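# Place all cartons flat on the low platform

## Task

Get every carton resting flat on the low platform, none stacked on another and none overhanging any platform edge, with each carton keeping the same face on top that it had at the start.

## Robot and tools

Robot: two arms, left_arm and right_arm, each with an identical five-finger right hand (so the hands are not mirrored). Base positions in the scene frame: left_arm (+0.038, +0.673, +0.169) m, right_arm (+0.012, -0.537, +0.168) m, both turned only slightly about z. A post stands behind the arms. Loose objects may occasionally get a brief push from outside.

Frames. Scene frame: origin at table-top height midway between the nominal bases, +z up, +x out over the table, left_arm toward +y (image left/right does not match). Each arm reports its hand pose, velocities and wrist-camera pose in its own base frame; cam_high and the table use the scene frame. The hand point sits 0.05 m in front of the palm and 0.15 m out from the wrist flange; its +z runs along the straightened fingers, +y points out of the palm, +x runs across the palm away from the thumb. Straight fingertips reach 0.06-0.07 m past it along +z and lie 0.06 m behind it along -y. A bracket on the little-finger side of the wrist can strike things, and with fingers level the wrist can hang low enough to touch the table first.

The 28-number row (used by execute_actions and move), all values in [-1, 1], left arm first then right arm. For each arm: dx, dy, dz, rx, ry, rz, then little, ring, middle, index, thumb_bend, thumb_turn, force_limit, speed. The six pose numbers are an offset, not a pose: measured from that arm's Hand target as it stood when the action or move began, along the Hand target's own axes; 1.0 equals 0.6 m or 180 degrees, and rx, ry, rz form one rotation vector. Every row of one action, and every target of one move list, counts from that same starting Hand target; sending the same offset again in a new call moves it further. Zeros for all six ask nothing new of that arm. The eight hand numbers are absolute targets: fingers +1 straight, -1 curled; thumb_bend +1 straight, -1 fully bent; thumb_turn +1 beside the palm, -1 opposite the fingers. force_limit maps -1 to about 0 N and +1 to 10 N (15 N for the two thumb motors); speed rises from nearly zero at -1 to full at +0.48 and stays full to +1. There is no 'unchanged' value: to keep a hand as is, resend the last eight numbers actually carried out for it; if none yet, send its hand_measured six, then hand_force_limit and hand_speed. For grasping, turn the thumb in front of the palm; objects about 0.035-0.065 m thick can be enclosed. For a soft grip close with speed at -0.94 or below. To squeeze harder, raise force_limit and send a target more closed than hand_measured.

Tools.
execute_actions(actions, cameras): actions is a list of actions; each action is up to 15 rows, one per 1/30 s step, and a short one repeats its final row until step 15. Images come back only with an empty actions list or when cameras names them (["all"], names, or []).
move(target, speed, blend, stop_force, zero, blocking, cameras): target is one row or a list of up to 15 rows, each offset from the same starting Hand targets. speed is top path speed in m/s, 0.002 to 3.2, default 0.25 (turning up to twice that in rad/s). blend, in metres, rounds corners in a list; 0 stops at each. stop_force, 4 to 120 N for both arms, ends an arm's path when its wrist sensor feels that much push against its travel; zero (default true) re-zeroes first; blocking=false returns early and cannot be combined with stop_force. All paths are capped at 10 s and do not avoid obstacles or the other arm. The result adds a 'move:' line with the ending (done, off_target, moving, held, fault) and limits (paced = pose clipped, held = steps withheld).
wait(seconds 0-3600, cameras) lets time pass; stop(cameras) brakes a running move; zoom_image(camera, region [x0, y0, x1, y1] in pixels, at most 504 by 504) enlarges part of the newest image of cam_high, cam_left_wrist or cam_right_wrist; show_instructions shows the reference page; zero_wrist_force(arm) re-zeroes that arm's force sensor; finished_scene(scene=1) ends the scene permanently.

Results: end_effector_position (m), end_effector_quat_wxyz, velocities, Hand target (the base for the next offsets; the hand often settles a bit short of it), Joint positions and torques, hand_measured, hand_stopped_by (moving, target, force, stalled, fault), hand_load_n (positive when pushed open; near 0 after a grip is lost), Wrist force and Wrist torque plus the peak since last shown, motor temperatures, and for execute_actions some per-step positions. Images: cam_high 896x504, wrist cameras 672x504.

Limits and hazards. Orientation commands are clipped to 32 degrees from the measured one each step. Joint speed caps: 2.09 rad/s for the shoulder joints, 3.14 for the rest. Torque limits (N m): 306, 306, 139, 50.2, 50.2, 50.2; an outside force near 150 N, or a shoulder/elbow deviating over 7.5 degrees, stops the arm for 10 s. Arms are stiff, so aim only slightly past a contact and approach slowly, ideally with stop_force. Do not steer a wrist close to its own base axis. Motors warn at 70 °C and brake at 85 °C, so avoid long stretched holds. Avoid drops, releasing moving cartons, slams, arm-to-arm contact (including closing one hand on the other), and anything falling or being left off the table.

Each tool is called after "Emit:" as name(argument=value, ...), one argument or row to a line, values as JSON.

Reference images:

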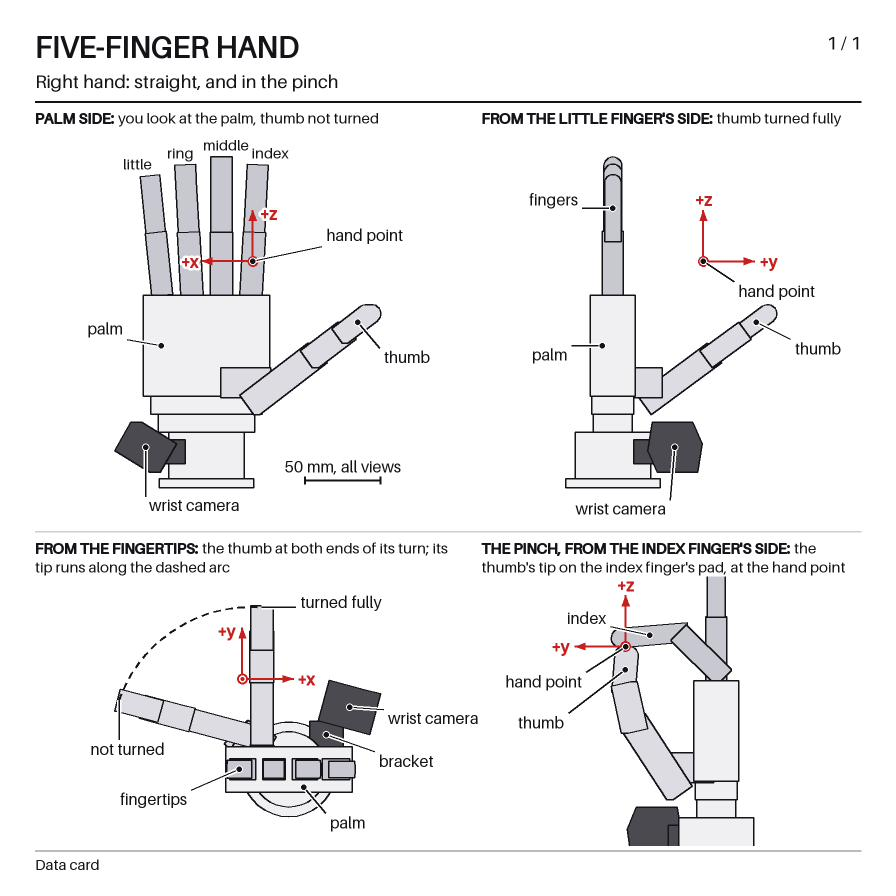

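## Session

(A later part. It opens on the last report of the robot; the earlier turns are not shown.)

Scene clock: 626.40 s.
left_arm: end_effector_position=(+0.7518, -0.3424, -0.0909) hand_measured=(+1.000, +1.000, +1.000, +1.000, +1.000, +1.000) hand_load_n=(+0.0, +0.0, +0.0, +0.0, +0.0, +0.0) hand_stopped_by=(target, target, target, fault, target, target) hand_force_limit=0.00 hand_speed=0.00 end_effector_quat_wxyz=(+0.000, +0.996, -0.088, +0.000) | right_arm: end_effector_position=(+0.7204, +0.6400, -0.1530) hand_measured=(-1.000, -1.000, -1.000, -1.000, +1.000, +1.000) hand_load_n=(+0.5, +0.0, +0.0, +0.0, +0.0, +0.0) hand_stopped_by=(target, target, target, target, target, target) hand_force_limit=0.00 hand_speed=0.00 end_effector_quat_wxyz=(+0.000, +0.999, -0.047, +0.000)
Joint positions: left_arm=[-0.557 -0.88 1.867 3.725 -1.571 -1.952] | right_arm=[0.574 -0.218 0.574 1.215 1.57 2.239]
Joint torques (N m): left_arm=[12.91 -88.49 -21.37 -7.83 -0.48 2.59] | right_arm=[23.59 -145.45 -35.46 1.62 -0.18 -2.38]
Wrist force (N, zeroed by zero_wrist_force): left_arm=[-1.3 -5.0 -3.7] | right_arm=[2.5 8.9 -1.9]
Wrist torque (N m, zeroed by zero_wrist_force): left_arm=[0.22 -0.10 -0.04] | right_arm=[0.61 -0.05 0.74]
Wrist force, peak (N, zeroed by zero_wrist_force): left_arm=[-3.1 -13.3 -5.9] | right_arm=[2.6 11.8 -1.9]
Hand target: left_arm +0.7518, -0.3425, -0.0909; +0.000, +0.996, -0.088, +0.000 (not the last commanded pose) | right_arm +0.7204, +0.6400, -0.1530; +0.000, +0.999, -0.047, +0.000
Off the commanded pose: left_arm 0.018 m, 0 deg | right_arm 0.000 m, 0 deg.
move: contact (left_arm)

Emit:
move(
  target=[0,0.015,0,0,0,0,1,1,1,1,1,1,0,0, 0,0,0,0,0,0,-1,-1,-1,-1,1,1,0,0],
  speed=0.003,
  stop_force=18,
  zero=false,
  cameras=["cam_left_wrist","cam_high"],
)

Scene clock: 631.10 s.
left_arm: end_effector_position=(+0.7517, -0.3429, -0.0909) hand_measured=(+1.000, +1.000, +1.000, +1.000, +1.000, +1.000) hand_load_n=(+0.0, +0.0, +0.0, +0.5, +0.0, +0.0) hand_stopped_by=(target, target, target, fault, target, target) hand_force_limit=0.00 hand_speed=0.00 end_effector_quat_wxyz=(+0.000, +0.996, -0.088, +0.000) | right_arm: end_effector_position=(+0.7204, +0.6400, -0.1530) hand_measured=(-1.000, -1.000, -1.000, -1.000, +1.000, +1.000) hand_load_n=(+0.0, +0.0, +0.0, +0.0, +0.0, +0.0) hand_stopped_by=(target, target, target, target, target, target) hand_force_limit=0.00 hand_speed=0.00 end_effector_quat_wxyz=(+0.000, +0.999, -0.047, +0.000)
Joint positions: left_arm=[-0.558 -0.88 1.867 3.725 -1.571 -1.952] | right_arm=[0.574 -0.218 0.574 1.215 1.57 2.239]
Joint torques (N m): left_arm=[5.95 -87.75 -26.69 -9.68 -5.88 2.02] | right_arm=[20.73 -137.47 -42.13 1.69 -1.68 -2.12]
Wrist force (N, zeroed by zero_wrist_force): left_arm=[-4.6 -16.2 -5.9] | right_arm=[4.2 17.8 -1.9]
Wrist torque (N m, zeroed by zero_wrist_force): left_arm=[0.52 -0.07 -0.21] | right_arm=[1.11 -0.05 1.42]
Wrist force, peak (N, zeroed by zero_wrist_force): left_arm=[-3.2 -21.1 -5.8] | right_arm=[4.3 18.2 -2.7]
Hand target: left_arm +0.7517, -0.3429, -0.0909; +0.000, +0.996, -0.088, +0.000 (not the last commanded pose) | right_arm +0.7204, +0.6400, -0.1530; +0.000, +0.999, -0.047, +0.000
Off the commanded pose: left_arm 0.009 m, 0 deg | right_arm 0.000 m, 0 deg.
move: contact (left_arm)
cam_left_wrist: T_world_to_cam=[[0.06801, -0.99522, 0.07005, -0.38932], [-0.84063, -0.01935, 0.54126, 0.67399], [-0.53732, -0.0957, -0.83793, 0.41353]] pos_world=[0.81525, -0.33485, 0.00897]
Images, in order (width x height): cam_high 896x504, cam_left_wrist 672x504.

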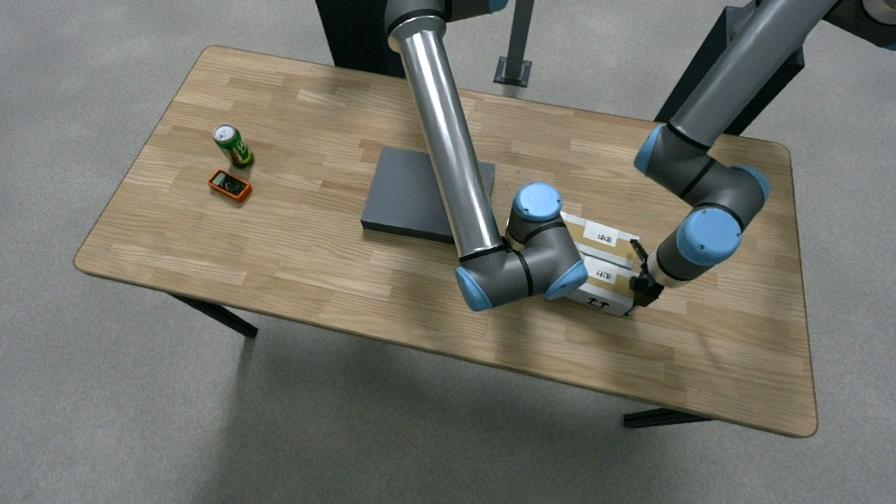

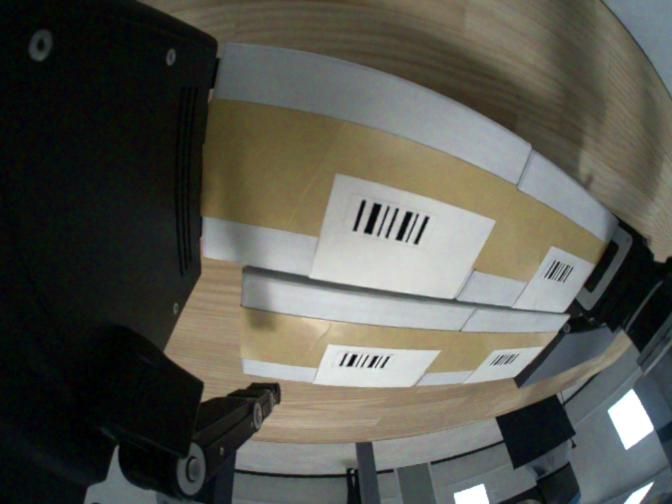

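Emit:
move(
  target=[0,-0.004,0,0,0,0.0056,1,1,1,1,1,1,0,0, 0,0,0,0,0,0.0056,-1,-1,-1,-1,1,1,0,0],
  speed=0.02,
)

Emit:
move(
  target=[0,0.02,0,0,0,0,1,1,1,1,1,1,0,0, 0,0,0,0,0,0,-1,-1,-1,-1,1,1,0,0],
  speed=0.004,
  stop_force=10,
)

Scene clock: 653.73 s.
left_arm: end_effector_position=(+0.7521, -0.3405, -0.0908) hand_measured=(+1.000, +1.000, +1.000, +1.000, +1.000, +1.000) hand_load_n=(+0.0, +0.0, +0.0, +0.0, +0.0, +0.0) hand_stopped_by=(target, target, target, fault, target, target) hand_force_limit=0.00 hand_speed=0.00 end_effector_quat_wxyz=(+0.000, +0.995, -0.097, +0.000) | right_arm: end_effector_position=(+0.7204, +0.6400, -0.1530) hand_measured=(-1.000, -1.000, -1.000, -1.000, +1.000, +1.000) hand_load_n=(+0.0, +0.0, +0.0, +0.0, +0.0, +0.0) hand_stopped_by=(target, target, target, target, target, target) hand_force_limit=0.00 hand_speed=0.00 end_effector_quat_wxyz=(+0.000, +0.998, -0.056, +0.000)
Joint positions: left_arm=[-0.555 -0.88 1.865 3.726 -1.571 -1.932] | right_arm=[0.573 -0.218 0.573 1.216 1.57 2.256]
Joint torques (N m): left_arm=[13.57 -69.71 -32.19 -0.6 0.59 -2.19] | right_arm=[-7.65 -113.45 -43.06 7.22 1.28 -1.6]
Wrist force (N, zeroed by zero_wrist_force): left_arm=[1.1 -0.2 0.9] | right_arm=[-0.2 0.1 0.5]
Wrist torque (N m, zeroed by zero_wrist_force): left_arm=[-0.08 -0.20 -0.25] | right_arm=[-0.01 0.02 -0.01]
Wrist force, peak (N, zeroed by zero_wrist_force): left_arm=[-4.7 -16.4 -5.8] | right_arm=[4.1 18.3 -2.6]
Hand target: left_arm +0.7521, -0.3405, -0.0909; +0.000, +0.995, -0.097, +0.000 | right_arm +0.7204, +0.6400, -0.1530; +0.000, +0.998, -0.056, +0.000
Off the commanded pose: left_arm 0.000 m, 0 deg | right_arm 0.000 m, 0 deg.
move: done

Scene clock: 654.83 s.
left_arm: end_effector_position=(+0.7517, -0.3425, -0.0909) hand_measured=(+1.000, +1.000, +1.000, +1.000, +1.000, +1.000) hand_load_n=(+0.5, +0.0, +0.0, +0.0, +0.0, +0.0) hand_stopped_by=(target, target, target, fault, target, target) hand_force_limit=0.00 hand_speed=0.00 end_effector_quat_wxyz=(+0.000, +0.995, -0.097, +0.000) | right_arm: end_effector_position=(+0.7204, +0.6399, -0.1530) hand_measured=(-1.000, -1.000, -1.000, -1.000, +1.000, +1.000) hand_load_n=(+0.0, +0.0, +0.0, +0.0, +0.0, +0.0) hand_stopped_by=(target, target, target, target, target, target) hand_force_limit=0.00 hand_speed=0.00 end_effector_quat_wxyz=(+0.000, +0.998, -0.056, +0.000)
Joint positions: left_arm=[-0.557 -0.879 1.865 3.727 -1.571 -1.935] | right_arm=[0.573 -0.218 0.573 1.216 1.57 2.256]
Joint torques (N m): left_arm=[7.12 -73.59 -26.01 -2.51 -2.4 2.04] | right_arm=[3.06 -115.95 -33.54 1.15 -0.4 -2.55]
Wrist force (N, zeroed by zero_wrist_force): left_arm=[3.4 -12.4 -0.2] | right_arm=[-3.4 10.8 -1.0]
Wrist torque (N m, zeroed by zero_wrist_force): left_arm=[0.08 -0.06 -0.63] | right_arm=[0.70 0.17 -0.28]
Wrist force, peak (N, zeroed by zero_wrist_force): left_arm=[3.3 -12.7 0.0] | right_arm=[-3.4 11.4 -1.4]
Hand target: left_arm +0.7518, -0.3424, -0.0909; +0.000, +0.995, -0.097, +0.000 (not the last commanded pose) | right_arm +0.7204, +0.6400, -0.1530; +0.000, +0.998, -0.056, +0.000
Off the commanded pose: left_arm 0.010 m, 0 deg | right_arm 0.000 m, 0 deg.
move: contact (left_arm)

Emit:
move(
  target=[0,-0.004,0,0,0,-0.0025,1,1,1,1,1,1,0,0, 0,0,0,0,0,-0.0028,-1,-1,-1,-1,1,1,0,0],
  speed=0.02,
)

Emit:
move(
  target=[0,0.02,0,0,0,0,1,1,1,1,1,1,0,0, 0,0,0,0,0,0,-1,-1,-1,-1,1,1,0,0],
  speed=0.004,
  stop_force=10,
)

Scene clock: 661.23 s.
left_arm: end_effector_position=(+0.7522, -0.3400, -0.0909) hand_measured=(+1.000, +1.000, +1.000, +1.000, +1.000, +1.000) hand_load_n=(+0.0, +0.0, +0.0, +0.0, +0.0, +0.0) hand_stopped_by=(target, target, target, fault, target, target) hand_force_limit=0.00 hand_speed=0.00 end_effector_quat_wxyz=(+0.000, +0.996, -0.093, +0.000) | right_arm: end_effector_position=(+0.7204, +0.6400, -0.1530) hand_measured=(-1.000, -1.000, -1.000, -1.000, +1.000, +1.000) hand_load_n=(+0.0, +0.5, +0.0, +0.0, +0.0, +0.0) hand_stopped_by=(target, target, target, target, target, target) hand_force_limit=0.00 hand_speed=0.00 end_effector_quat_wxyz=(+0.000, +0.999, -0.051, +0.000)
Joint positions: left_arm=[-0.554 -0.88 1.867 3.726 -1.571 -1.94] | right_arm=[0.574 -0.218 0.574 1.215 1.57 2.247]
Joint torques (N m): left_arm=[1.45 -92.1 -26.86 -6.29 -2.23 1.48] | right_arm=[10.05 -148.06 -31.21 2.62 -1.24 2.36]
Wrist force (N, zeroed by zero_wrist_force): left_arm=[1.2 0.1 0.8] | right_arm=[-0.2 0.2 0.7]
Wrist torque (N m, zeroed by zero_wrist_force): left_arm=[-0.03 -0.19 0.07] | right_arm=[-0.02 0.02 0.23]
Wrist force, peak (N, zeroed by zero_wrist_force): left_arm=[3.3 -11.7 -0.4] | right_arm=[-3.4 11.2 -1.7]
Hand target: left_arm +0.7522, -0.3400, -0.0909; +0.000, +0.996, -0.093, +0.000 | right_arm +0.7204, +0.6400, -0.1530; +0.000, +0.999, -0.052, +0.000
Off the commanded pose: left_arm 0.000 m, 0 deg | right_arm 0.000 m, 0 deg.
move: done

Scene clock: 662.57 s.
left_arm: end_effector_position=(+0.7517, -0.3429, -0.0909) hand_measured=(+1.000, +1.000, +1.000, +1.000, +1.000, +1.000) hand_load_n=(+0.0, +0.0, +0.0, +0.0, -0.5, +0.0) hand_stopped_by=(target, target, target, fault, target, target) hand_force_limit=0.00 hand_speed=0.00 end_effector_quat_wxyz=(+0.000, +0.996, -0.093, +0.000) | right_arm: end_effector_position=(+0.7204, +0.6400, -0.1530) hand_measured=(-1.000, -1.000, -1.000, -1.000, +1.000, +1.000) hand_load_n=(+0.0, +0.0, +0.0, +0.0, +0.0, +0.0) hand_stopped_by=(target, target, target, target, target, target) hand_force_limit=0.00 hand_speed=0.00 end_effector_quat_wxyz=(+0.000, +0.999, -0.052, +0.000)
Joint positions: left_arm=[-0.558 -0.88 1.865 3.726 -1.571 -1.943] | right_arm=[0.574 -0.218 0.574 1.215 1.57 2.248]
Joint torques (N m): left_arm=[5.02 -75.73 -27.55 -2.76 -2.77 1.61] | right_arm=[-1.79 -147.29 -39.03 5.38 0.69 3.89]
Wrist force (N, zeroed by zero_wrist_force): left_arm=[1.4 -12.1 -3.5] | right_arm=[-1.6 10.3 -2.1]
Wrist torque (N m, zeroed by zero_wrist_force): left_arm=[0.25 0.02 -0.52] | right_arm=[0.76 0.15 0.33]
Wrist force, peak (N, zeroed by zero_wrist_force): left_arm=[1.9 -12.5 -2.8] | right_arm=[-1.7 10.5 -1.9]
Hand target: left_arm +0.7517, -0.3429, -0.0908; +0.000, +0.996, -0.093, +0.000 (not the last commanded pose) | right_arm +0.7204, +0.6400, -0.1530; +0.000, +0.999, -0.052, +0.000
Off the commanded pose: left_arm 0.009 m, 0 deg | right_arm 0.000 m, 0 deg.
move: contact (left_arm)

Emit:
move(
  target=[0,-0.004,0,-0.005,0,0,1,1,1,1,1,1,0,0, 0,0,0,0.005,0,0,-1,-1,-1,-1,1,1,0,0],
  speed=0.02,
)

Emit:
move(
  target=[0,0.02,0,0,0,0,1,1,1,1,1,1,0,0, 0,0,0,0,0,0,-1,-1,-1,-1,1,1,0,0],
  speed=0.004,
  stop_force=10,
)

Scene clock: 673.83 s.
left_arm: end_effector_position=(+0.7522, -0.3404, -0.0908) hand_measured=(+1.000, +1.000, +1.000, +1.000, +1.000, +1.000) hand_load_n=(+0.5, +0.0, +0.0, +0.0, +0.0, +0.0) hand_stopped_by=(target, target, target, fault, target, target) hand_force_limit=0.00 hand_speed=0.00 end_effector_quat_wxyz=(+0.008, +0.996, -0.093, -0.001) | right_arm: end_effector_position=(+0.7205, +0.6400, -0.1529) hand_measured=(-1.000, -1.000, -1.000, -1.000, +1.000, +1.000) hand_load_n=(+0.0, +0.0, +0.0, +0.0, +0.0, +0.0) hand_stopped_by=(target, target, target, target, target, target) hand_force_limit=0.00 hand_speed=0.00 end_effector_quat_wxyz=(-0.008, +0.999, -0.052, +0.000)
Joint positions: left_arm=[-0.55 -0.878 1.868 3.717 -1.586 -1.935] | right_arm=[0.57 -0.229 0.593 1.197 1.558 2.244]
Joint torques (N m): left_arm=[-6.28 -73.33 -23.54 -3.27 1.56 -0.44] | right_arm=[3.06 -115.4 -44.63 7.26 2.16 -2.84]
Motor temperatures (°C): left_arm=[22 35 26 42 26 31] | right_arm=[29 29 25 27 36 20]
Wrist force (N, zeroed by zero_wrist_force): left_arm=[1.2 0.2 1.0] | right_arm=[-0.4 0.1 0.5]
Wrist torque (N m, zeroed by zero_wrist_force): left_arm=[-0.03 -0.22 -0.22] | right_arm=[-0.01 0.05 0.20]
Wrist force, peak (N, zeroed by zero_wrist_force): left_arm=[1.8 -12.5 -2.3] | right_arm=[-1.8 10.5 -2.0]
Hand target: left_arm +0.7521, -0.3405, -0.0908; +0.008, +0.996, -0.093, -0.001 | right_arm +0.7204, +0.6400, -0.1530; -0.008, +0.999, -0.052, +0.000
Off the commanded pose: left_arm 0.000 m, 0 deg | right_arm 0.000 m, 0 deg.
move: done

Scene clock: 675.13 s.
left_arm: end_effector_position=(+0.7516, -0.3433, -0.0908) hand_measured=(+1.000, +1.000, +1.000, +1.000, +1.000, +1.000) hand_load_n=(+0.0, +0.5, +0.0, +0.0, +0.0, +0.0) hand_stopped_by=(target, target, target, fault, target, target) hand_force_limit=0.00 hand_speed=0.00 end_effector_quat_wxyz=(+0.008, +0.996, -0.093, -0.001) | right_arm: end_effector_position=(+0.7204, +0.6399, -0.1530) hand_measured=(-1.000, -1.000, -1.000, -1.000, +1.000, +1.000) hand_load_n=(+0.0, +0.5, +0.0, +0.0, +0.0, +0.0) hand_stopped_by=(target, target, target, target, target, target) hand_force_limit=0.00 hand_speed=0.00 end_effector_quat_wxyz=(-0.008, +0.999, -0.052, +0.000)
Joint positions: left_arm=[-0.554 -0.878 1.867 3.718 -1.585 -1.939] | right_arm=[0.57 -0.229 0.593 1.197 1.558 2.244]
Joint torques (N m): left_arm=[5.44 -74.25 -28.4 -3.36 -1.32 1.87] | right_arm=[23.39 -113.08 -44.86 1.21 -2.19 1.91]
Wrist force (N, zeroed by zero_wrist_force): left_arm=[1.2 -11.9 -2.0] | right_arm=[-0.9 10.8 -1.0]
Wrist torque (N m, zeroed by zero_wrist_force): left_arm=[0.34 -0.13 -0.35] | right_arm=[0.43 0.10 0.48]
Wrist force, peak (N, zeroed by zero_wrist_force): left_arm=[1.3 -12.2 -1.7] | right_arm=[-0.9 11.0 -1.4]
Hand target: left_arm +0.7516, -0.3432, -0.0908; +0.008, +0.996, -0.093, -0.001 (not the last commanded pose) | right_arm +0.7204, +0.6400, -0.1530; -0.008, +0.999, -0.052, +0.000
Off the commanded pose: left_arm 0.009 m, 0 deg | right_arm 0.000 m, 0 deg.
move: contact (left_arm)

Emit:
move(
  target=[0,0.015,0,0,0,0,1,1,1,1,1,1,0,0, 0,0,0,0,0,0,-1,-1,-1,-1,1,1,0,0],
  speed=0.003,
  stop_force=20,
  zero=false,
)

Emit:
move(
  target=[0,0.00008,-0.005,0,0,0,1,1,1,1,1,1,0,0, 0,-0.00008,-0.005,0,0,0,-1,-1,-1,-1,1,1,0,0],
  speed=0.01,
  cameras=["all"],
)

Scene clock: 683.30 s.
left_arm: end_effector_position=(+0.7515, -0.3436, -0.0908) hand_measured=(+1.000, +1.000, +1.000, +1.000, +1.000, +1.000) hand_load_n=(+0.0, +0.5, +0.0, +0.0, +0.0, +0.0) hand_stopped_by=(target, target, target, fault, target, target) hand_force_limit=0.00 hand_speed=0.00 end_effector_quat_wxyz=(+0.008, +0.996, -0.093, +0.000) | right_arm: end_effector_position=(+0.7204, +0.6400, -0.1530) hand_measured=(-1.000, -1.000, -1.000, -1.000, +1.000, +1.000) hand_load_n=(+0.0, +0.5, +0.0, +0.0, -0.5, -0.5) hand_stopped_by=(target, target, target, target, target, target) hand_force_limit=0.00 hand_speed=0.00 end_effector_quat_wxyz=(-0.008, +0.999, -0.052, +0.000)
Joint positions: left_arm=[-0.554 -0.878 1.867 3.718 -1.585 -1.939] | right_arm=[0.57 -0.229 0.593 1.197 1.558 2.244]
Joint torques (N m): left_arm=[3.35 -76.62 -24.49 -7.36 -4.83 1.82] | right_arm=[24.29 -122.07 -44.6 -0.18 -2.99 2.06]
Wrist force (N, zeroed by zero_wrist_force): left_arm=[0.6 -18.9 -3.2] | right_arm=[-1.1 21.3 -3.6]
Wrist torque (N m, zeroed by zero_wrist_force): left_arm=[0.50 -0.08 -0.59] | right_arm=[0.88 0.16 0.72]
Wrist force, peak (N, zeroed by zero_wrist_force): left_arm=[1.3 -23.6 -3.2] | right_arm=[-1.3 21.4 -3.5]
Hand target: left_arm +0.7516, -0.3436, -0.0908; +0.008, +0.996, -0.093, +0.000 (not the last commanded pose) | right_arm +0.7204, +0.6400, -0.1530; -0.008, +0.999, -0.052, +0.000
Off the commanded pose: left_arm 0.009 m, 0 deg | right_arm 0.000 m, 0 deg.
move: contact (left_arm)

Scene clock: 683.83 s.
left_arm: end_effector_position=(+0.7515, -0.3436, -0.0877) hand_measured=(+1.000, +1.000, +1.000, +1.000, +1.000, +1.000) hand_load_n=(+0.5, +0.0, +0.5, +0.0, +0.0, +0.0) hand_stopped_by=(target, target, target, fault, target, target) hand_force_limit=0.00 hand_speed=0.00 end_effector_quat_wxyz=(+0.008, +0.996, -0.093, -0.001) | right_arm: end_effector_position=(+0.7204, +0.6400, -0.1499) hand_measured=(-1.000, -1.000, -1.000, -1.000, +1.000, +1.000) hand_load_n=(+0.0, +0.0, +0.0, +0.0, +0.0, +0.0) hand_stopped_by=(target, target, target, target, target, target) hand_force_limit=0.00 hand_speed=0.00 end_effector_quat_wxyz=(-0.008, +0.999, -0.052, +0.000)
Joint positions: left_arm=[-0.554 -0.882 1.867 3.722 -1.585 -1.939] | right_arm=[0.57 -0.232 0.594 1.199 1.558 2.244]
Joint torques (N m): left_arm=[4.28 -85.75 -25.16 -4.62 -4.44 1.82] | right_arm=[23.92 -146.73 -37.56 4.4 -2.9 2.02]
Wrist force (N, zeroed by zero_wrist_force): left_arm=[1.6 -17.0 3.6] | right_arm=[-0.3 17.2 5.9]
Wrist torque (N m, zeroed by zero_wrist_force): left_arm=[0.13 -0.28 -0.47] | right_arm=[0.13 -0.08 0.66]
Wrist force, peak (N, zeroed by zero_wrist_force): left_arm=[1.1 -19.3 -2.4] | right_arm=[-1.0 21.0 -2.9]
Hand target: left_arm +0.7516, -0.3436, -0.0878; +0.008, +0.996, -0.093, +0.000 | right_arm +0.7204, +0.6400, -0.1500; -0.008, +0.999, -0.052, +0.000
Off the commanded pose: left_arm 0.000 m, 0 deg | right_arm 0.000 m, 0 deg.
move: done
cam_left_wrist: T_world_to_cam=[[0.05899, -0.99462, 0.08514, -0.38188], [-0.83918, -0.00322, 0.54385, 0.67676], [-0.54065, -0.10353, -0.83485, 0.41605]] pos_world=[0.81539, -0.33457, 0.0118]
cam_right_wrist: T_world_to_cam=[[0.18302, -0.98306, -0.00955, 0.48971], [-0.85954, -0.16473, 0.4838, 0.79955], [-0.47718, -0.08034, -0.87513, 0.38184]] pos_world=[0.77982, 0.6438, -0.04798]

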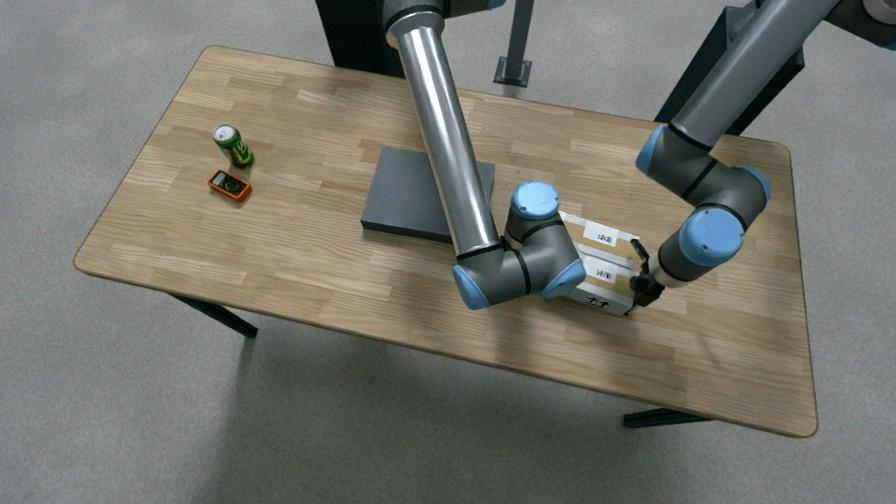

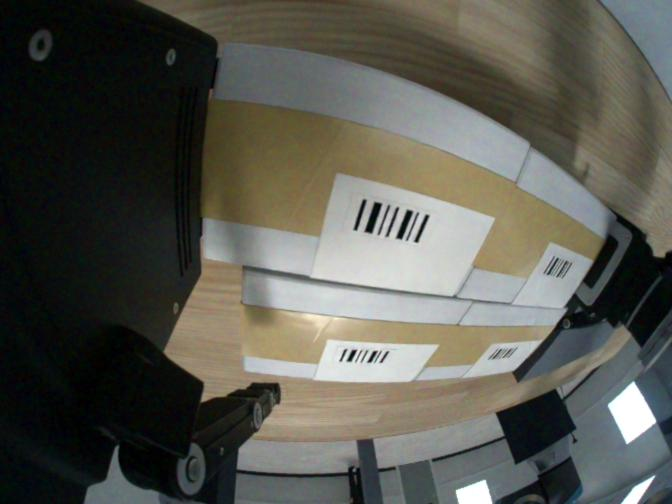

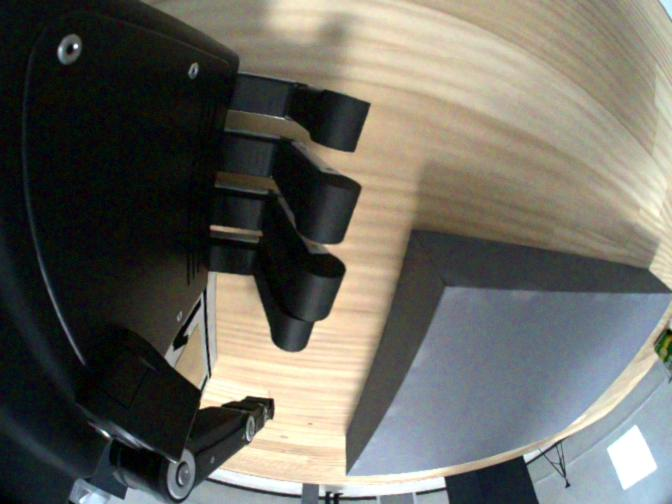

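Emit:
move(
  target=[0,0.01,0,0,0,0,1,1,1,1,1,1,0,0, 0,0,0,0,0,0,-1,-1,-1,-1,1,1,0,0],
  speed=0.003,
  stop_force=28,
  zero=false,
)

Emit:
move(
  target=[0,0.00026,-0.01667,0,0,0,1,1,1,1,1,1,0,0, 0,-0.00026,-0.01667,0,0,0,-1,-1,-1,-1,1,1,0,0],
  speed=0.015,
  cameras=["all"],
)

Scene clock: 689.70 s.
left_arm: end_effector_position=(+0.7514, -0.3440, -0.0878) hand_measured=(+1.000, +1.000, +1.000, +1.000, +1.000, +1.000) hand_load_n=(+0.0, +0.5, +0.5, +0.0, +0.0, -0.5) hand_stopped_by=(target, target, target, fault, target, target) hand_force_limit=0.00 hand_speed=0.00 end_effector_quat_wxyz=(+0.008, +0.996, -0.092, +0.000) | right_arm: end_effector_position=(+0.7204, +0.6400, -0.1500) hand_measured=(-1.000, -1.000, -1.000, -1.000, +1.000, +1.000) hand_load_n=(+0.0, +0.0, +0.5, +0.0, +0.0, +0.0) hand_stopped_by=(target, target, target, target, target, target) hand_force_limit=0.00 hand_speed=0.00 end_effector_quat_wxyz=(-0.008, +0.999, -0.052, +0.000)
Joint positions: left_arm=[-0.554 -0.882 1.867 3.722 -1.585 -1.94] | right_arm=[0.57 -0.232 0.594 1.199 1.558 2.244]
Joint torques (N m): left_arm=[-3.19 -82.18 -28.92 -4.45 -10.07 2.1] | right_arm=[23.01 -130.64 -49.62 -0.31 -5.96 1.74]
Wrist force (N, zeroed by zero_wrist_force): left_arm=[1.6 -27.9 2.1] | right_arm=[-0.2 29.9 6.1]
Wrist torque (N m, zeroed by zero_wrist_force): left_arm=[0.43 -0.25 -0.80] | right_arm=[0.51 -0.14 0.96]
Wrist force, peak (N, zeroed by zero_wrist_force): left_arm=[1.6 -31.7 2.8] | right_arm=[-1.1 33.7 5.6]
Hand target: left_arm +0.7514, -0.3440, -0.0878; +0.008, +0.996, -0.092, +0.000 (not the last commanded pose) | right_arm +0.7204, +0.6400, -0.1500; -0.008, +0.999, -0.052, +0.000
Off the commanded pose: left_arm 0.006 m, 0 deg | right_arm 0.000 m, 0 deg.
move: contact (left_arm)

Scene clock: 690.60 s.
left_arm: end_effector_position=(+0.7514, -0.3440, -0.0777) hand_measured=(+1.000, +1.000, +1.000, +1.000, +1.000, +1.000) hand_load_n=(+0.5, +0.5, +0.5, +0.0, -0.5, +0.0) hand_stopped_by=(target, target, target, fault, target, target) hand_force_limit=0.00 hand_speed=0.00 end_effector_quat_wxyz=(+0.008, +0.996, -0.092, -0.001) | right_arm: end_effector_position=(+0.7204, +0.6400, -0.1398) hand_measured=(-1.000, -1.000, -1.000, -1.000, +1.000, +1.000) hand_load_n=(+0.0, +0.5, +0.0, +0.0, +0.0, +0.0) hand_stopped_by=(target, target, target, target, target, target) hand_force_limit=0.00 hand_speed=0.00 end_effector_quat_wxyz=(-0.008, +0.999, -0.052, +0.000)
Joint positions: left_arm=[-0.554 -0.897 1.867 3.736 -1.585 -1.94] | right_arm=[0.57 -0.242 0.597 1.207 1.558 2.244]
Joint torques (N m): left_arm=[-6.24 -79.47 -38.97 -7.18 -10.21 1.81] | right_arm=[20.28 -140.22 -42.79 1.39 -6.34 1.48]
Wrist force (N, zeroed by zero_wrist_force): left_arm=[2.0 -28.9 2.6] | right_arm=[-1.0 30.0 6.7]
Wrist torque (N m, zeroed by zero_wrist_force): left_arm=[0.39 -0.23 -0.84] | right_arm=[0.49 -0.07 0.84]
Wrist force, peak (N, zeroed by zero_wrist_force): left_arm=[2.3 -28.9 2.8] | right_arm=[-1.0 31.2 5.7]
Hand target: left_arm +0.7514, -0.3440, -0.0778; +0.008, +0.996, -0.092, +0.000 | right_arm +0.7204, +0.6400, -0.1400; -0.008, +0.999, -0.052, +0.000
Off the commanded pose: left_arm 0.000 m, 0 deg | right_arm 0.000 m, 0 deg.
move: done
cam_left_wrist: T_world_to_cam=[[0.05922, -0.99461, 0.08511, -0.3833], [-0.83917, -0.00343, 0.54386, 0.67116], [-0.54064, -0.10363, -0.83485, 0.42427]] pos_world=[0.81529, -0.33497, 0.0218]
cam_right_wrist: T_world_to_cam=[[0.18303, -0.98306, -0.00953, 0.48979], [-0.85958, -0.16473, 0.48372, 0.7947], [-0.4771, -0.08034, -0.87517, 0.39062]] pos_world=[0.77982, 0.6438, -0.03788]

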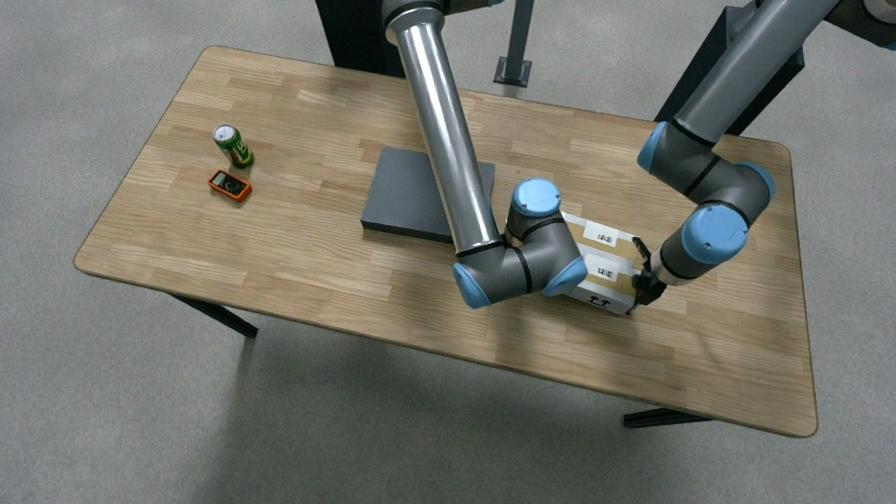

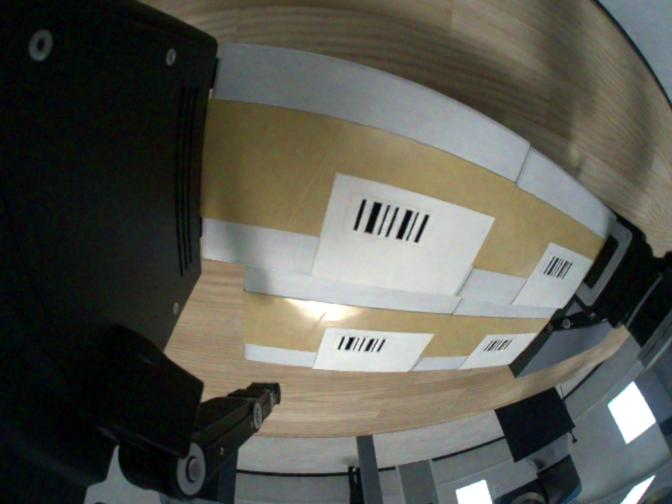

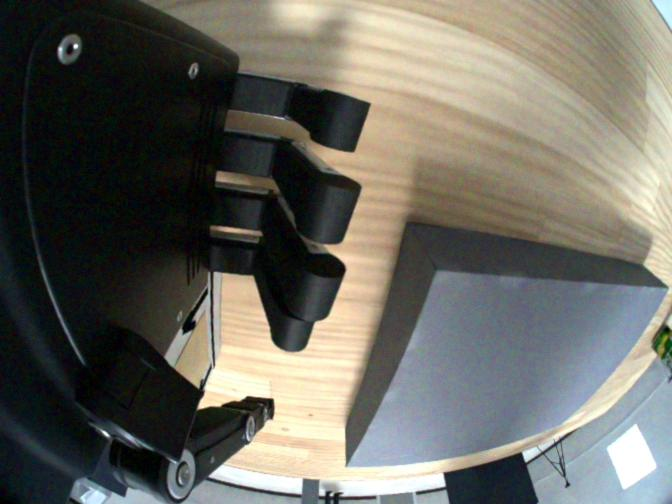

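Emit:
move(
  target=[0,0.00079,-0.05,0,0,0,1,1,1,1,1,1,0,0, 0,-0.00079,-0.05,0,0,0,-1,-1,-1,-1,1,1,0,0],
  speed=0.04,
)

Scene clock: 703.97 s.
left_arm: end_effector_position=(+0.7514, -0.3440, -0.0477) hand_measured=(+1.000, +1.000, +1.000, +1.000, +1.000, +1.000) hand_load_n=(+0.5, +0.5, +0.5, +0.5, -0.5, +0.0) hand_stopped_by=(target, target, target, fault, target, target) hand_force_limit=0.00 hand_speed=0.00 end_effector_quat_wxyz=(+0.008, +0.996, -0.092, -0.001) end_effector_velocity=(+0.001, +0.000, -0.002) end_effector_angular_velocity=(+0.000, -0.002, +0.000) | right_arm: end_effector_position=(+0.7204, +0.6400, -0.1097) hand_measured=(-1.000, -1.000, -1.000, -1.000, +1.000, +1.000) hand_load_n=(+0.0, +0.0, +0.0, +0.0, +0.0, +0.0) hand_stopped_by=(target, target, target, target, target, target) hand_force_limit=0.00 hand_speed=0.00 end_effector_quat_wxyz=(-0.008, +0.999, -0.052, +0.000)
Joint positions: left_arm=[-0.554 -0.938 1.865 3.78 -1.585 -1.94] | right_arm=[0.57 -0.272 0.602 1.23 1.558 2.244]
Joint velocities: left_arm=[0 0.003 -0.001 -0.005 0.001 0] | right_arm=[within noise]
Joint torques (N m): left_arm=[-19.37 -70.25 -40.86 -10.24 -10.4 0.08] | right_arm=[14.31 -123.99 -43.03 -2.69 -6.17 -1.03]
Wrist force (N, zeroed by zero_wrist_force): left_arm=[2.5 -29.0 1.6] | right_arm=[-1.1 31.5 5.3]
Wrist torque (N m, zeroed by zero_wrist_force): left_arm=[0.47 -0.35 -0.82] | right_arm=[0.54 -0.09 0.85]
Wrist force, peak (N, zeroed by zero_wrist_force): left_arm=[2.3 -31.8 1.9] | right_arm=[-1.0 34.3 5.1]
Hand target: left_arm +0.7514, -0.3440, -0.0478; +0.008, +0.996, -0.092, +0.000 | right_arm +0.7204, +0.6400, -0.1100; -0.008, +0.999, -0.052, +0.000
Off the commanded pose: left_arm 0.000 m, 0 deg | right_arm 0.000 m, 0 deg.
move: done

Emit:
move(
  target=[0,0.00144,-0.0917,0,0,0,1,1,1,1,1,1,0,0, 0,-0.00144,-0.0917,0,0,0,-1,-1,-1,-1,1,1,0,0],
  speed=0.05,
  cameras=["cam_left_wrist","cam_high"],
)

Scene clock: 708.07 s.
left_arm: end_effector_position=(+0.7514, -0.3441, +0.0074) hand_measured=(+1.000, +1.000, +1.000, +1.000, +1.000, +1.000) hand_load_n=(+0.5, +0.5, +0.5, +0.5, +0.0, +0.0) hand_stopped_by=(target, target, target, fault, target, target) hand_force_limit=0.00 hand_speed=0.00 end_effector_quat_wxyz=(+0.008, +0.996, -0.092, +0.000) | right_arm: end_effector_position=(+0.7205, +0.6400, -0.0547) hand_measured=(-1.000, -1.000, -1.000, -1.000, +1.000, +1.000) hand_load_n=(+0.0, +0.0, +0.0, +0.0, +0.0, +0.0) hand_stopped_by=(target, target, target, target, target, target) hand_force_limit=0.00 hand_speed=0.00 end_effector_quat_wxyz=(-0.008, +0.999, -0.052, +0.000)
Joint positions: left_arm=[-0.554 -1.011 1.854 3.863 -1.585 -1.94] | right_arm=[0.57 -0.32 0.601 1.28 1.558 2.244]
Joint torques (N m): left_arm=[-50.07 -69.58 -36.21 -11.04 -9.04 -1.56] | right_arm=[22.48 -122.97 -51.31 -3.25 -6.37 -3.8]
Wrist force (N, zeroed by zero_wrist_force): left_arm=[2.3 -35.1 1.6] | right_arm=[-1.4 37.9 6.5]
Wrist torque (N m, zeroed by zero_wrist_force): left_arm=[0.57 -0.32 -1.03] | right_arm=[0.73 -0.03 1.02]
Wrist force, peak (N, zeroed by zero_wrist_force): left_arm=[2.5 -35.7 1.1] | right_arm=[-1.3 38.1 6.2]
Hand target: left_arm +0.7514, -0.3440, +0.0072; +0.008, +0.996, -0.092, +0.000 | right_arm +0.7205, +0.6399, -0.0549; -0.008, +0.999, -0.052, +0.000
Off the commanded pose: left_arm 0.000 m, 0 deg | right_arm 0.000 m, 0 deg.
move: done
cam_left_wrist: T_world_to_cam=[[0.05918, -0.9946, 0.08525, -0.39062], [-0.83925, -0.00333, 0.54374, 0.62499], [-0.54052, -0.10372, -0.83491, 0.49518]] pos_world=[0.81529, -0.33507, 0.1069]
Images, in order (width x height): cam_high 896x504, cam_left_wrist 672x504.

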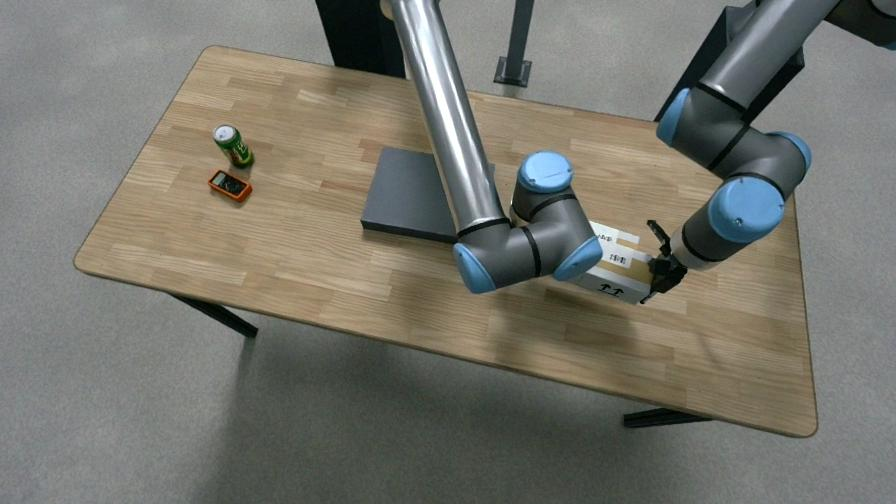

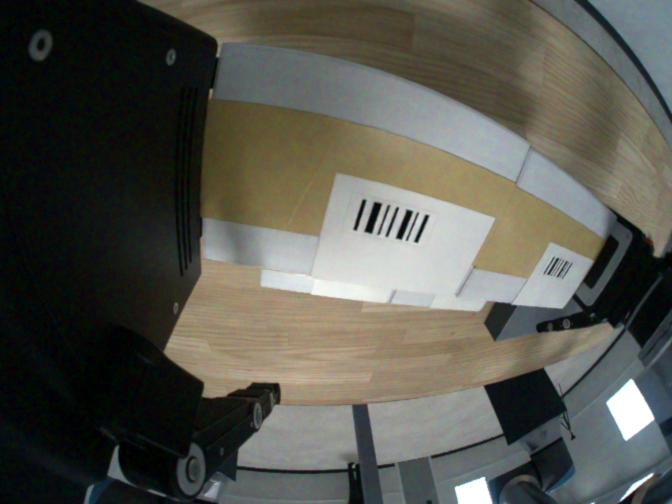

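Emit:
move(
  target=[0,0.05,0.0008,0,0,0,1,1,1,1,1,1,0,0, 0,0.05,-0.0008,0,0,0,-1,-1,-1,-1,1,1,0,0],
  speed=0.03,
)

Scene clock: 714.70 s.
left_arm: end_effector_position=(+0.7458, -0.3738, +0.0072) hand_measured=(+1.000, +1.000, +1.000, +1.000, +1.000, +1.000) hand_load_n=(+0.5, +0.5, +0.0, +0.0, +0.0, +0.0) hand_stopped_by=(target, target, target, fault, target, target) hand_force_limit=0.00 hand_speed=0.00 end_effector_quat_wxyz=(+0.008, +0.996, -0.092, +0.000) | right_arm: end_effector_position=(+0.7175, +0.6100, -0.0548) hand_measured=(-1.000, -1.000, -1.000, -1.000, +1.000, +1.000) hand_load_n=(+0.0, +0.0, +0.0, +0.0, +0.0, +0.0) hand_stopped_by=(target, target, target, target, target, target) hand_force_limit=0.00 hand_speed=0.00 end_effector_quat_wxyz=(-0.008, +0.999, -0.052, +0.000)
Joint positions: left_arm=[-0.588 -1.004 1.843 3.867 -1.585 -1.974] | right_arm=[0.546 -0.377 0.719 1.219 1.558 2.22]
Joint torques (N m): left_arm=[-14.1 -79.44 -38.24 -5.58 -6.97 2.19] | right_arm=[40.41 -120.58 -58.68 1.73 -7.55 1.62]
Wrist force (N, zeroed by zero_wrist_force): left_arm=[3.0 -36.5 1.1] | right_arm=[-1.9 39.2 6.0]
Wrist torque (N m, zeroed by zero_wrist_force): left_arm=[0.49 -0.30 -1.09] | right_arm=[0.76 -0.06 0.92]
Wrist force, peak (N, zeroed by zero_wrist_force): left_arm=[2.3 -36.9 2.1] | right_arm=[-1.4 39.3 5.9]
Hand target: left_arm +0.7459, -0.3735, +0.0072; +0.008, +0.996, -0.092, +0.000 | right_arm +0.7174, +0.6101, -0.0549; -0.008, +0.999, -0.052, +0.000
Off the commanded pose: left_arm 0.000 m, 0 deg | right_arm 0.000 m, 0 deg.
move: done

Emit:
move(
  target=[0,0.1995,0.0031,0,0,0,1,1,1,1,1,1,0,0, 0,0.2,-0.0031,0,0,0,-1,-1,-1,-1,1,1,0,0],
  speed=0.06,
)

Scene clock: 720.33 s.
left_arm: end_effector_position=(+0.7238, -0.4914, +0.0071) hand_measured=(+1.000, +1.000, +1.000, +1.000, +1.000, +1.000) hand_load_n=(+0.5, +0.5, +0.5, +0.5, +0.0, +0.0) hand_stopped_by=(target, target, target, fault, target, target) hand_force_limit=0.00 hand_speed=0.00 end_effector_quat_wxyz=(+0.008, +0.996, -0.092, -0.001) | right_arm: end_effector_position=(+0.7051, +0.4906, -0.0549) hand_measured=(-1.000, -1.000, -1.000, -1.000, +1.000, +1.000) hand_load_n=(+0.0, +0.5, +0.0, +0.0, +0.0, +0.0) hand_stopped_by=(target, target, target, target, target, target) hand_force_limit=0.00 hand_speed=0.00 end_effector_quat_wxyz=(-0.008, +0.999, -0.051, +0.000)
Joint positions: left_arm=[-0.715 -0.967 1.775 3.897 -1.584 -2.1] | right_arm=[0.441 -0.541 1.057 1.046 1.557 2.115]
Joint torques (N m): left_arm=[-6.88 -97.34 -37.09 -8.68 -3.78 2.85] | right_arm=[33.14 -105.29 -51.39 4.35 -6.35 3.95]
Wrist force (N, zeroed by zero_wrist_force): left_arm=[2.4 -27.0 2.5] | right_arm=[-0.8 28.9 6.1]
Wrist torque (N m, zeroed by zero_wrist_force): left_arm=[0.32 -0.28 -0.76] | right_arm=[0.43 -0.11 0.88]
Wrist force, peak (N, zeroed by zero_wrist_force): left_arm=[3.0 -36.9 2.1] | right_arm=[-1.7 38.8 7.2]
Hand target: left_arm +0.7238, -0.4912, +0.0072; +0.008, +0.996, -0.092, +0.000 | right_arm +0.7050, +0.4907, -0.0550; -0.008, +0.999, -0.052, +0.000
Off the commanded pose: left_arm 0.000 m, 0 deg | right_arm 0.000 m, 0 deg.
move: done

Emit:
move(
  target=[-0.0070,0.0030,0.00005,0,0.00026,-0.01667,1,1,1,1,1,1,0,0, 0.01838,0.00178,-0.00003,0,-0.00026,-0.01667,-1,-1,-1,-1,1,1,0,0],
  speed=0.02,
)

Scene clock: 734.17 s.
left_arm: end_effector_position=(+0.7193, -0.4922, +0.0072) hand_measured=(+1.000, +1.000, +1.000, +1.000, +1.000, +1.000) hand_load_n=(+0.5, +0.5, +0.5, +0.0, +0.0, +0.0) hand_stopped_by=(target, target, target, fault, target, target) hand_force_limit=0.00 hand_speed=0.00 end_effector_quat_wxyz=(+0.008, +0.998, -0.066, +0.000) | right_arm: end_effector_position=(+0.7159, +0.4885, -0.0550) hand_measured=(-1.000, -1.000, -1.000, -1.000, +1.000, +1.000) hand_load_n=(+0.0, +0.0, +0.0, +0.0, +0.0, +0.0) hand_stopped_by=(target, target, target, target, target, target) hand_force_limit=0.00 hand_speed=0.00 end_effector_quat_wxyz=(-0.008, +1.000, -0.025, +0.000)
Joint positions: left_arm=[-0.719 -0.976 1.791 3.889 -1.584 -2.158] | right_arm=[0.437 -0.53 1.035 1.059 1.557 2.059]
Joint torques (N m): left_arm=[-39.8 -93.36 -45.18 -10.69 -2.86 2.02] | right_arm=[15.96 -117.28 -40.48 3.27 -6.82 2.36]
Wrist force (N, zeroed by zero_wrist_force): left_arm=[1.8 -25.1 2.4] | right_arm=[-0.9 27.1 5.8]
Wrist torque (N m, zeroed by zero_wrist_force): left_arm=[0.29 -0.29 -0.73] | right_arm=[0.37 -0.05 0.84]
Wrist force, peak (N, zeroed by zero_wrist_force): left_arm=[2.3 -26.5 2.3] | right_arm=[-1.1 28.5 6.1]
Hand target: left_arm +0.7194, -0.4922, +0.0072; +0.008, +0.998, -0.066, +0.000 | right_arm +0.7159, +0.4885, -0.0550; -0.008, +1.000, -0.025, +0.000
Off the commanded pose: left_arm 0.000 m, 0 deg | right_arm 0.000 m, 0 deg.
move: done

Emit:
move(
  target=[-0.03777,0.14978,0.00235,0,0.00023,-0.01481,1,1,1,1,1,1,0,0, -0.01522,0.14875,-0.00234,0,-0.00023,-0.01481,-1,-1,-1,-1,1,1,0,0],
  speed=0.05,
  cameras=["all"],
)

Scene clock: 748.63 s.
left_arm: end_effector_position=(+0.6850, -0.5785, +0.0071) hand_measured=(+1.000, +1.000, +1.000, +1.000, +1.000, +1.000) hand_load_n=(+0.5, +0.5, +0.5, +0.0, -0.5, +0.0) hand_stopped_by=(target, target, target, fault, target, target) hand_force_limit=0.00 hand_speed=0.00 end_effector_quat_wxyz=(+0.008, +0.999, -0.043, +0.000) | right_arm: end_effector_position=(+0.7023, +0.3997, -0.0549) hand_measured=(-1.000, -1.000, -1.000, -1.000, +1.000, +1.000) hand_load_n=(+0.0, +0.0, +0.0, +0.0, +0.0, +0.0) hand_stopped_by=(target, target, target, target, target, target) hand_force_limit=0.00 hand_speed=0.00 end_effector_quat_wxyz=(-0.008, +1.000, -0.002, +0.000)
Joint positions: left_arm=[-0.82 -0.959 1.759 3.901 -1.582 -2.304] | right_arm=[0.353 -0.627 1.235 0.957 1.556 1.928]
Joint torques (N m): left_arm=[-5.79 -91.34 -41.12 -7.97 -3.27 2.9] | right_arm=[39.66 -98.89 -48.19 5.31 -7.58 4.3]
Wrist force (N, zeroed by zero_wrist_force): left_arm=[2.0 -31.0 2.7] | right_arm=[-0.8 32.8 7.3]
Wrist torque (N m, zeroed by zero_wrist_force): left_arm=[0.43 -0.21 -0.97] | right_arm=[0.53 -0.04 0.99]
Wrist force, peak (N, zeroed by zero_wrist_force): left_arm=[1.8 -31.2 1.7] | right_arm=[-0.9 33.2 6.1]
Hand target: left_arm +0.6850, -0.5783, +0.0072; +0.008, +0.999, -0.043, +0.000 | right_arm +0.7022, +0.3998, -0.0550; -0.008, +1.000, -0.002, +0.000
Off the commanded pose: left_arm 0.000 m, 0 deg | right_arm 0.000 m, 0 deg.
move: done
cam_left_wrist: T_world_to_cam=[[0.15704, -0.98391, 0.0852, -0.68069], [-0.83474, -0.08613, 0.54387, 0.51752], [-0.52778, -0.15652, -0.83484, 0.39549]] pos_world=[0.74761, -0.56326, 0.1067]
cam_right_wrist: T_world_to_cam=[[0.2793, -0.96015, -0.0096, 0.18106], [-0.83925, -0.24897, 0.4834, 0.71785], [-0.46653, -0.12696, -0.87535, 0.44815]] pos_world=[0.76096, 0.40946, 0.04702]

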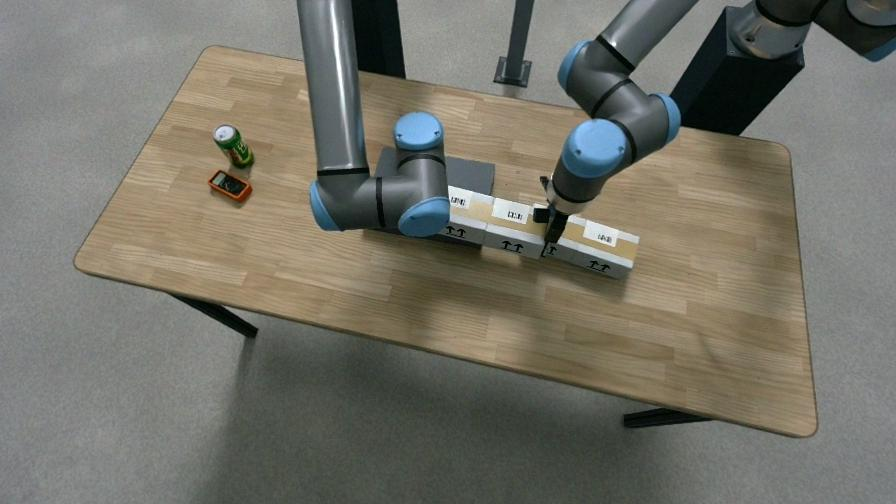

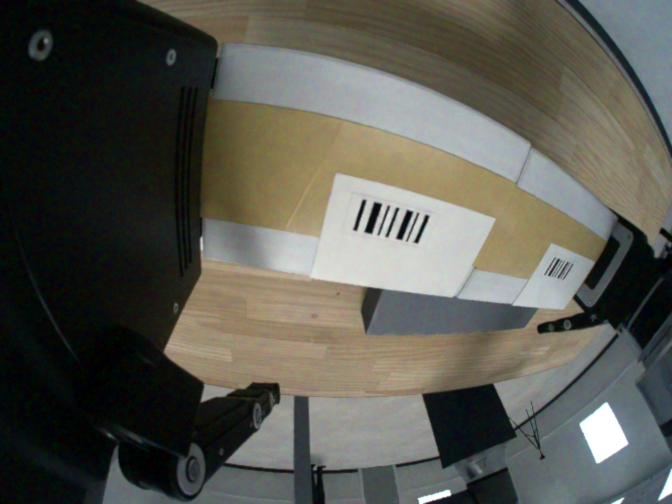

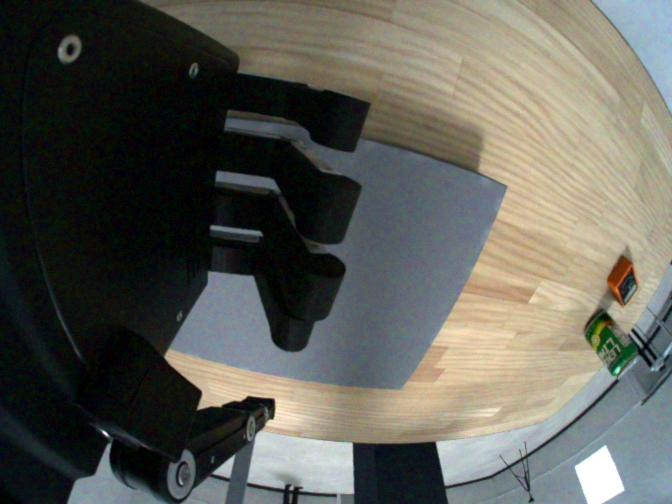

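Emit:
move(
  target=[
    [-0.04455,0.14797,0.00232,0,0.00023,-0.01481,1,1,1,1,1,1,0,0, -0.0220,0.14713,-0.00231,0,-0.00023,-0.01481,-1,-1,-1,-1,1,1,0,0],
    [-0.08898,0.29620,0.00465,0,0.00046,-0.02963,1,1,1,1,1,1,0,0, -0.04395,0.29352,-0.00461,0,-0.00046,-0.02963,-1,-1,-1,-1,1,1,0,0],
  ],
  speed=0.05,
  blend=[0.01,0],
  cameras=["all"],
)

Scene clock: 759.63 s.
left_arm: end_effector_position=(+0.6164, -0.7509, +0.0070) hand_measured=(+1.000, +1.000, +1.000, +1.000, +1.000, +1.000) hand_load_n=(+0.5, +0.5, +0.5, +0.5, +0.0, +0.0) hand_stopped_by=(target, target, target, fault, target, target) hand_force_limit=0.00 hand_speed=0.00 end_effector_quat_wxyz=(+0.008, +1.000, +0.003, +0.000) | right_arm: end_effector_position=(+0.6751, +0.2237, -0.0550) hand_measured=(-1.000, -1.000, -1.000, -1.000, +1.000, +1.000) hand_load_n=(+0.0, +0.0, +0.0, +0.0, +0.0, +0.0) hand_stopped_by=(target, target, target, target, target, target) hand_force_limit=0.00 hand_speed=0.00 end_effector_quat_wxyz=(-0.008, +0.999, +0.044, +0.000)
Joint positions: left_arm=[-1.001 -0.891 1.632 3.959 -1.579 -2.579] | right_arm=[0.15 -0.769 1.528 0.811 1.555 1.632]
Joint torques (N m): left_arm=[-0.13 -107.75 -44.99 -11.78 -1.04 3.49] | right_arm=[37.98 -83.54 -39.15 7.79 -7.99 3.64]
Wrist force (N, zeroed by zero_wrist_force): left_arm=[1.2 -29.9 2.5] | right_arm=[-0.7 31.3 7.6]
Wrist torque (N m, zeroed by zero_wrist_force): left_arm=[0.33 -0.13 -1.02] | right_arm=[0.43 -0.04 0.99]
Wrist force, peak (N, zeroed by zero_wrist_force): left_arm=[2.0 -31.2 2.3] | right_arm=[-0.9 32.8 6.6]
Hand target: left_arm +0.6165, -0.7508, +0.0071; +0.008, +1.000, +0.003, +0.000 | right_arm +0.6751, +0.2238, -0.0550; -0.008, +0.999, +0.044, +0.000
Off the commanded pose: left_arm 0.000 m, 0 deg | right_arm 0.000 m, 0 deg.
move: done
cam_left_wrist: T_world_to_cam=[[0.24788, -0.96505, 0.08502, -0.88138], [-0.82308, -0.1635, 0.54389, 0.38024], [-0.51098, -0.2048, -0.83484, 0.28566]] pos_world=[0.67741, -0.72991, 0.1066]
cam_right_wrist: T_world_to_cam=[[0.36744, -0.93, -0.00953, -0.04663], [-0.81246, -0.32596, 0.48338, 0.65041], [-0.45265, -0.16987, -0.87536, 0.41338]] pos_world=[0.73268, 0.23886, 0.04702]

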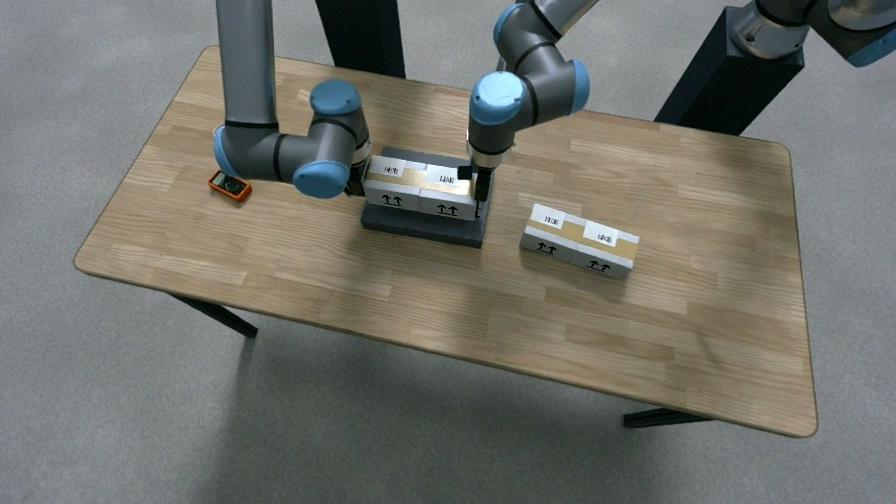

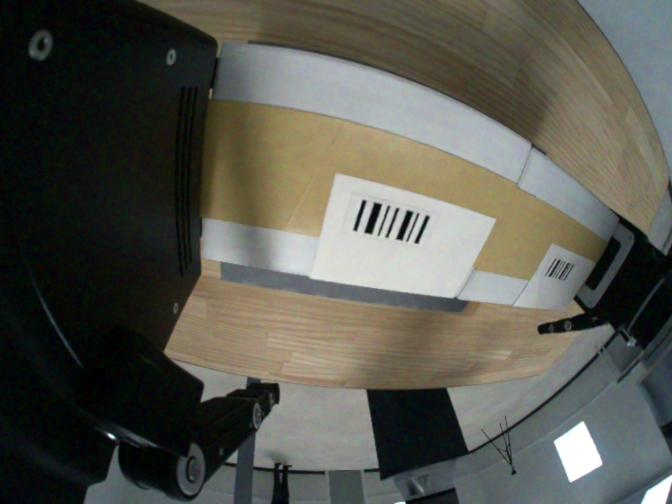

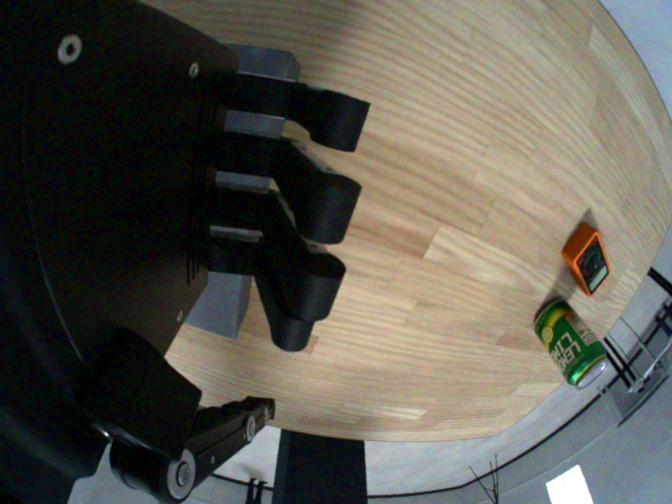

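Emit:
zoom_image(
  camera="cam_high",
  region=[340, 130, 510, 255],
)

Scaled by 2.965 from the camera's image (finer frame: 1280x720).

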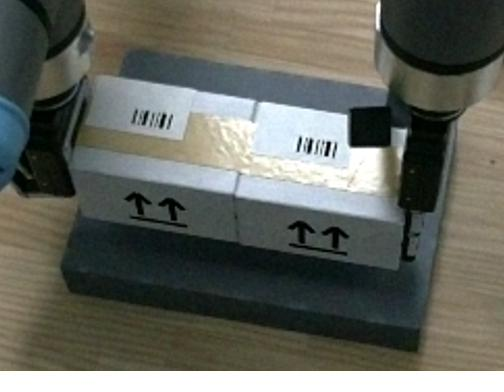

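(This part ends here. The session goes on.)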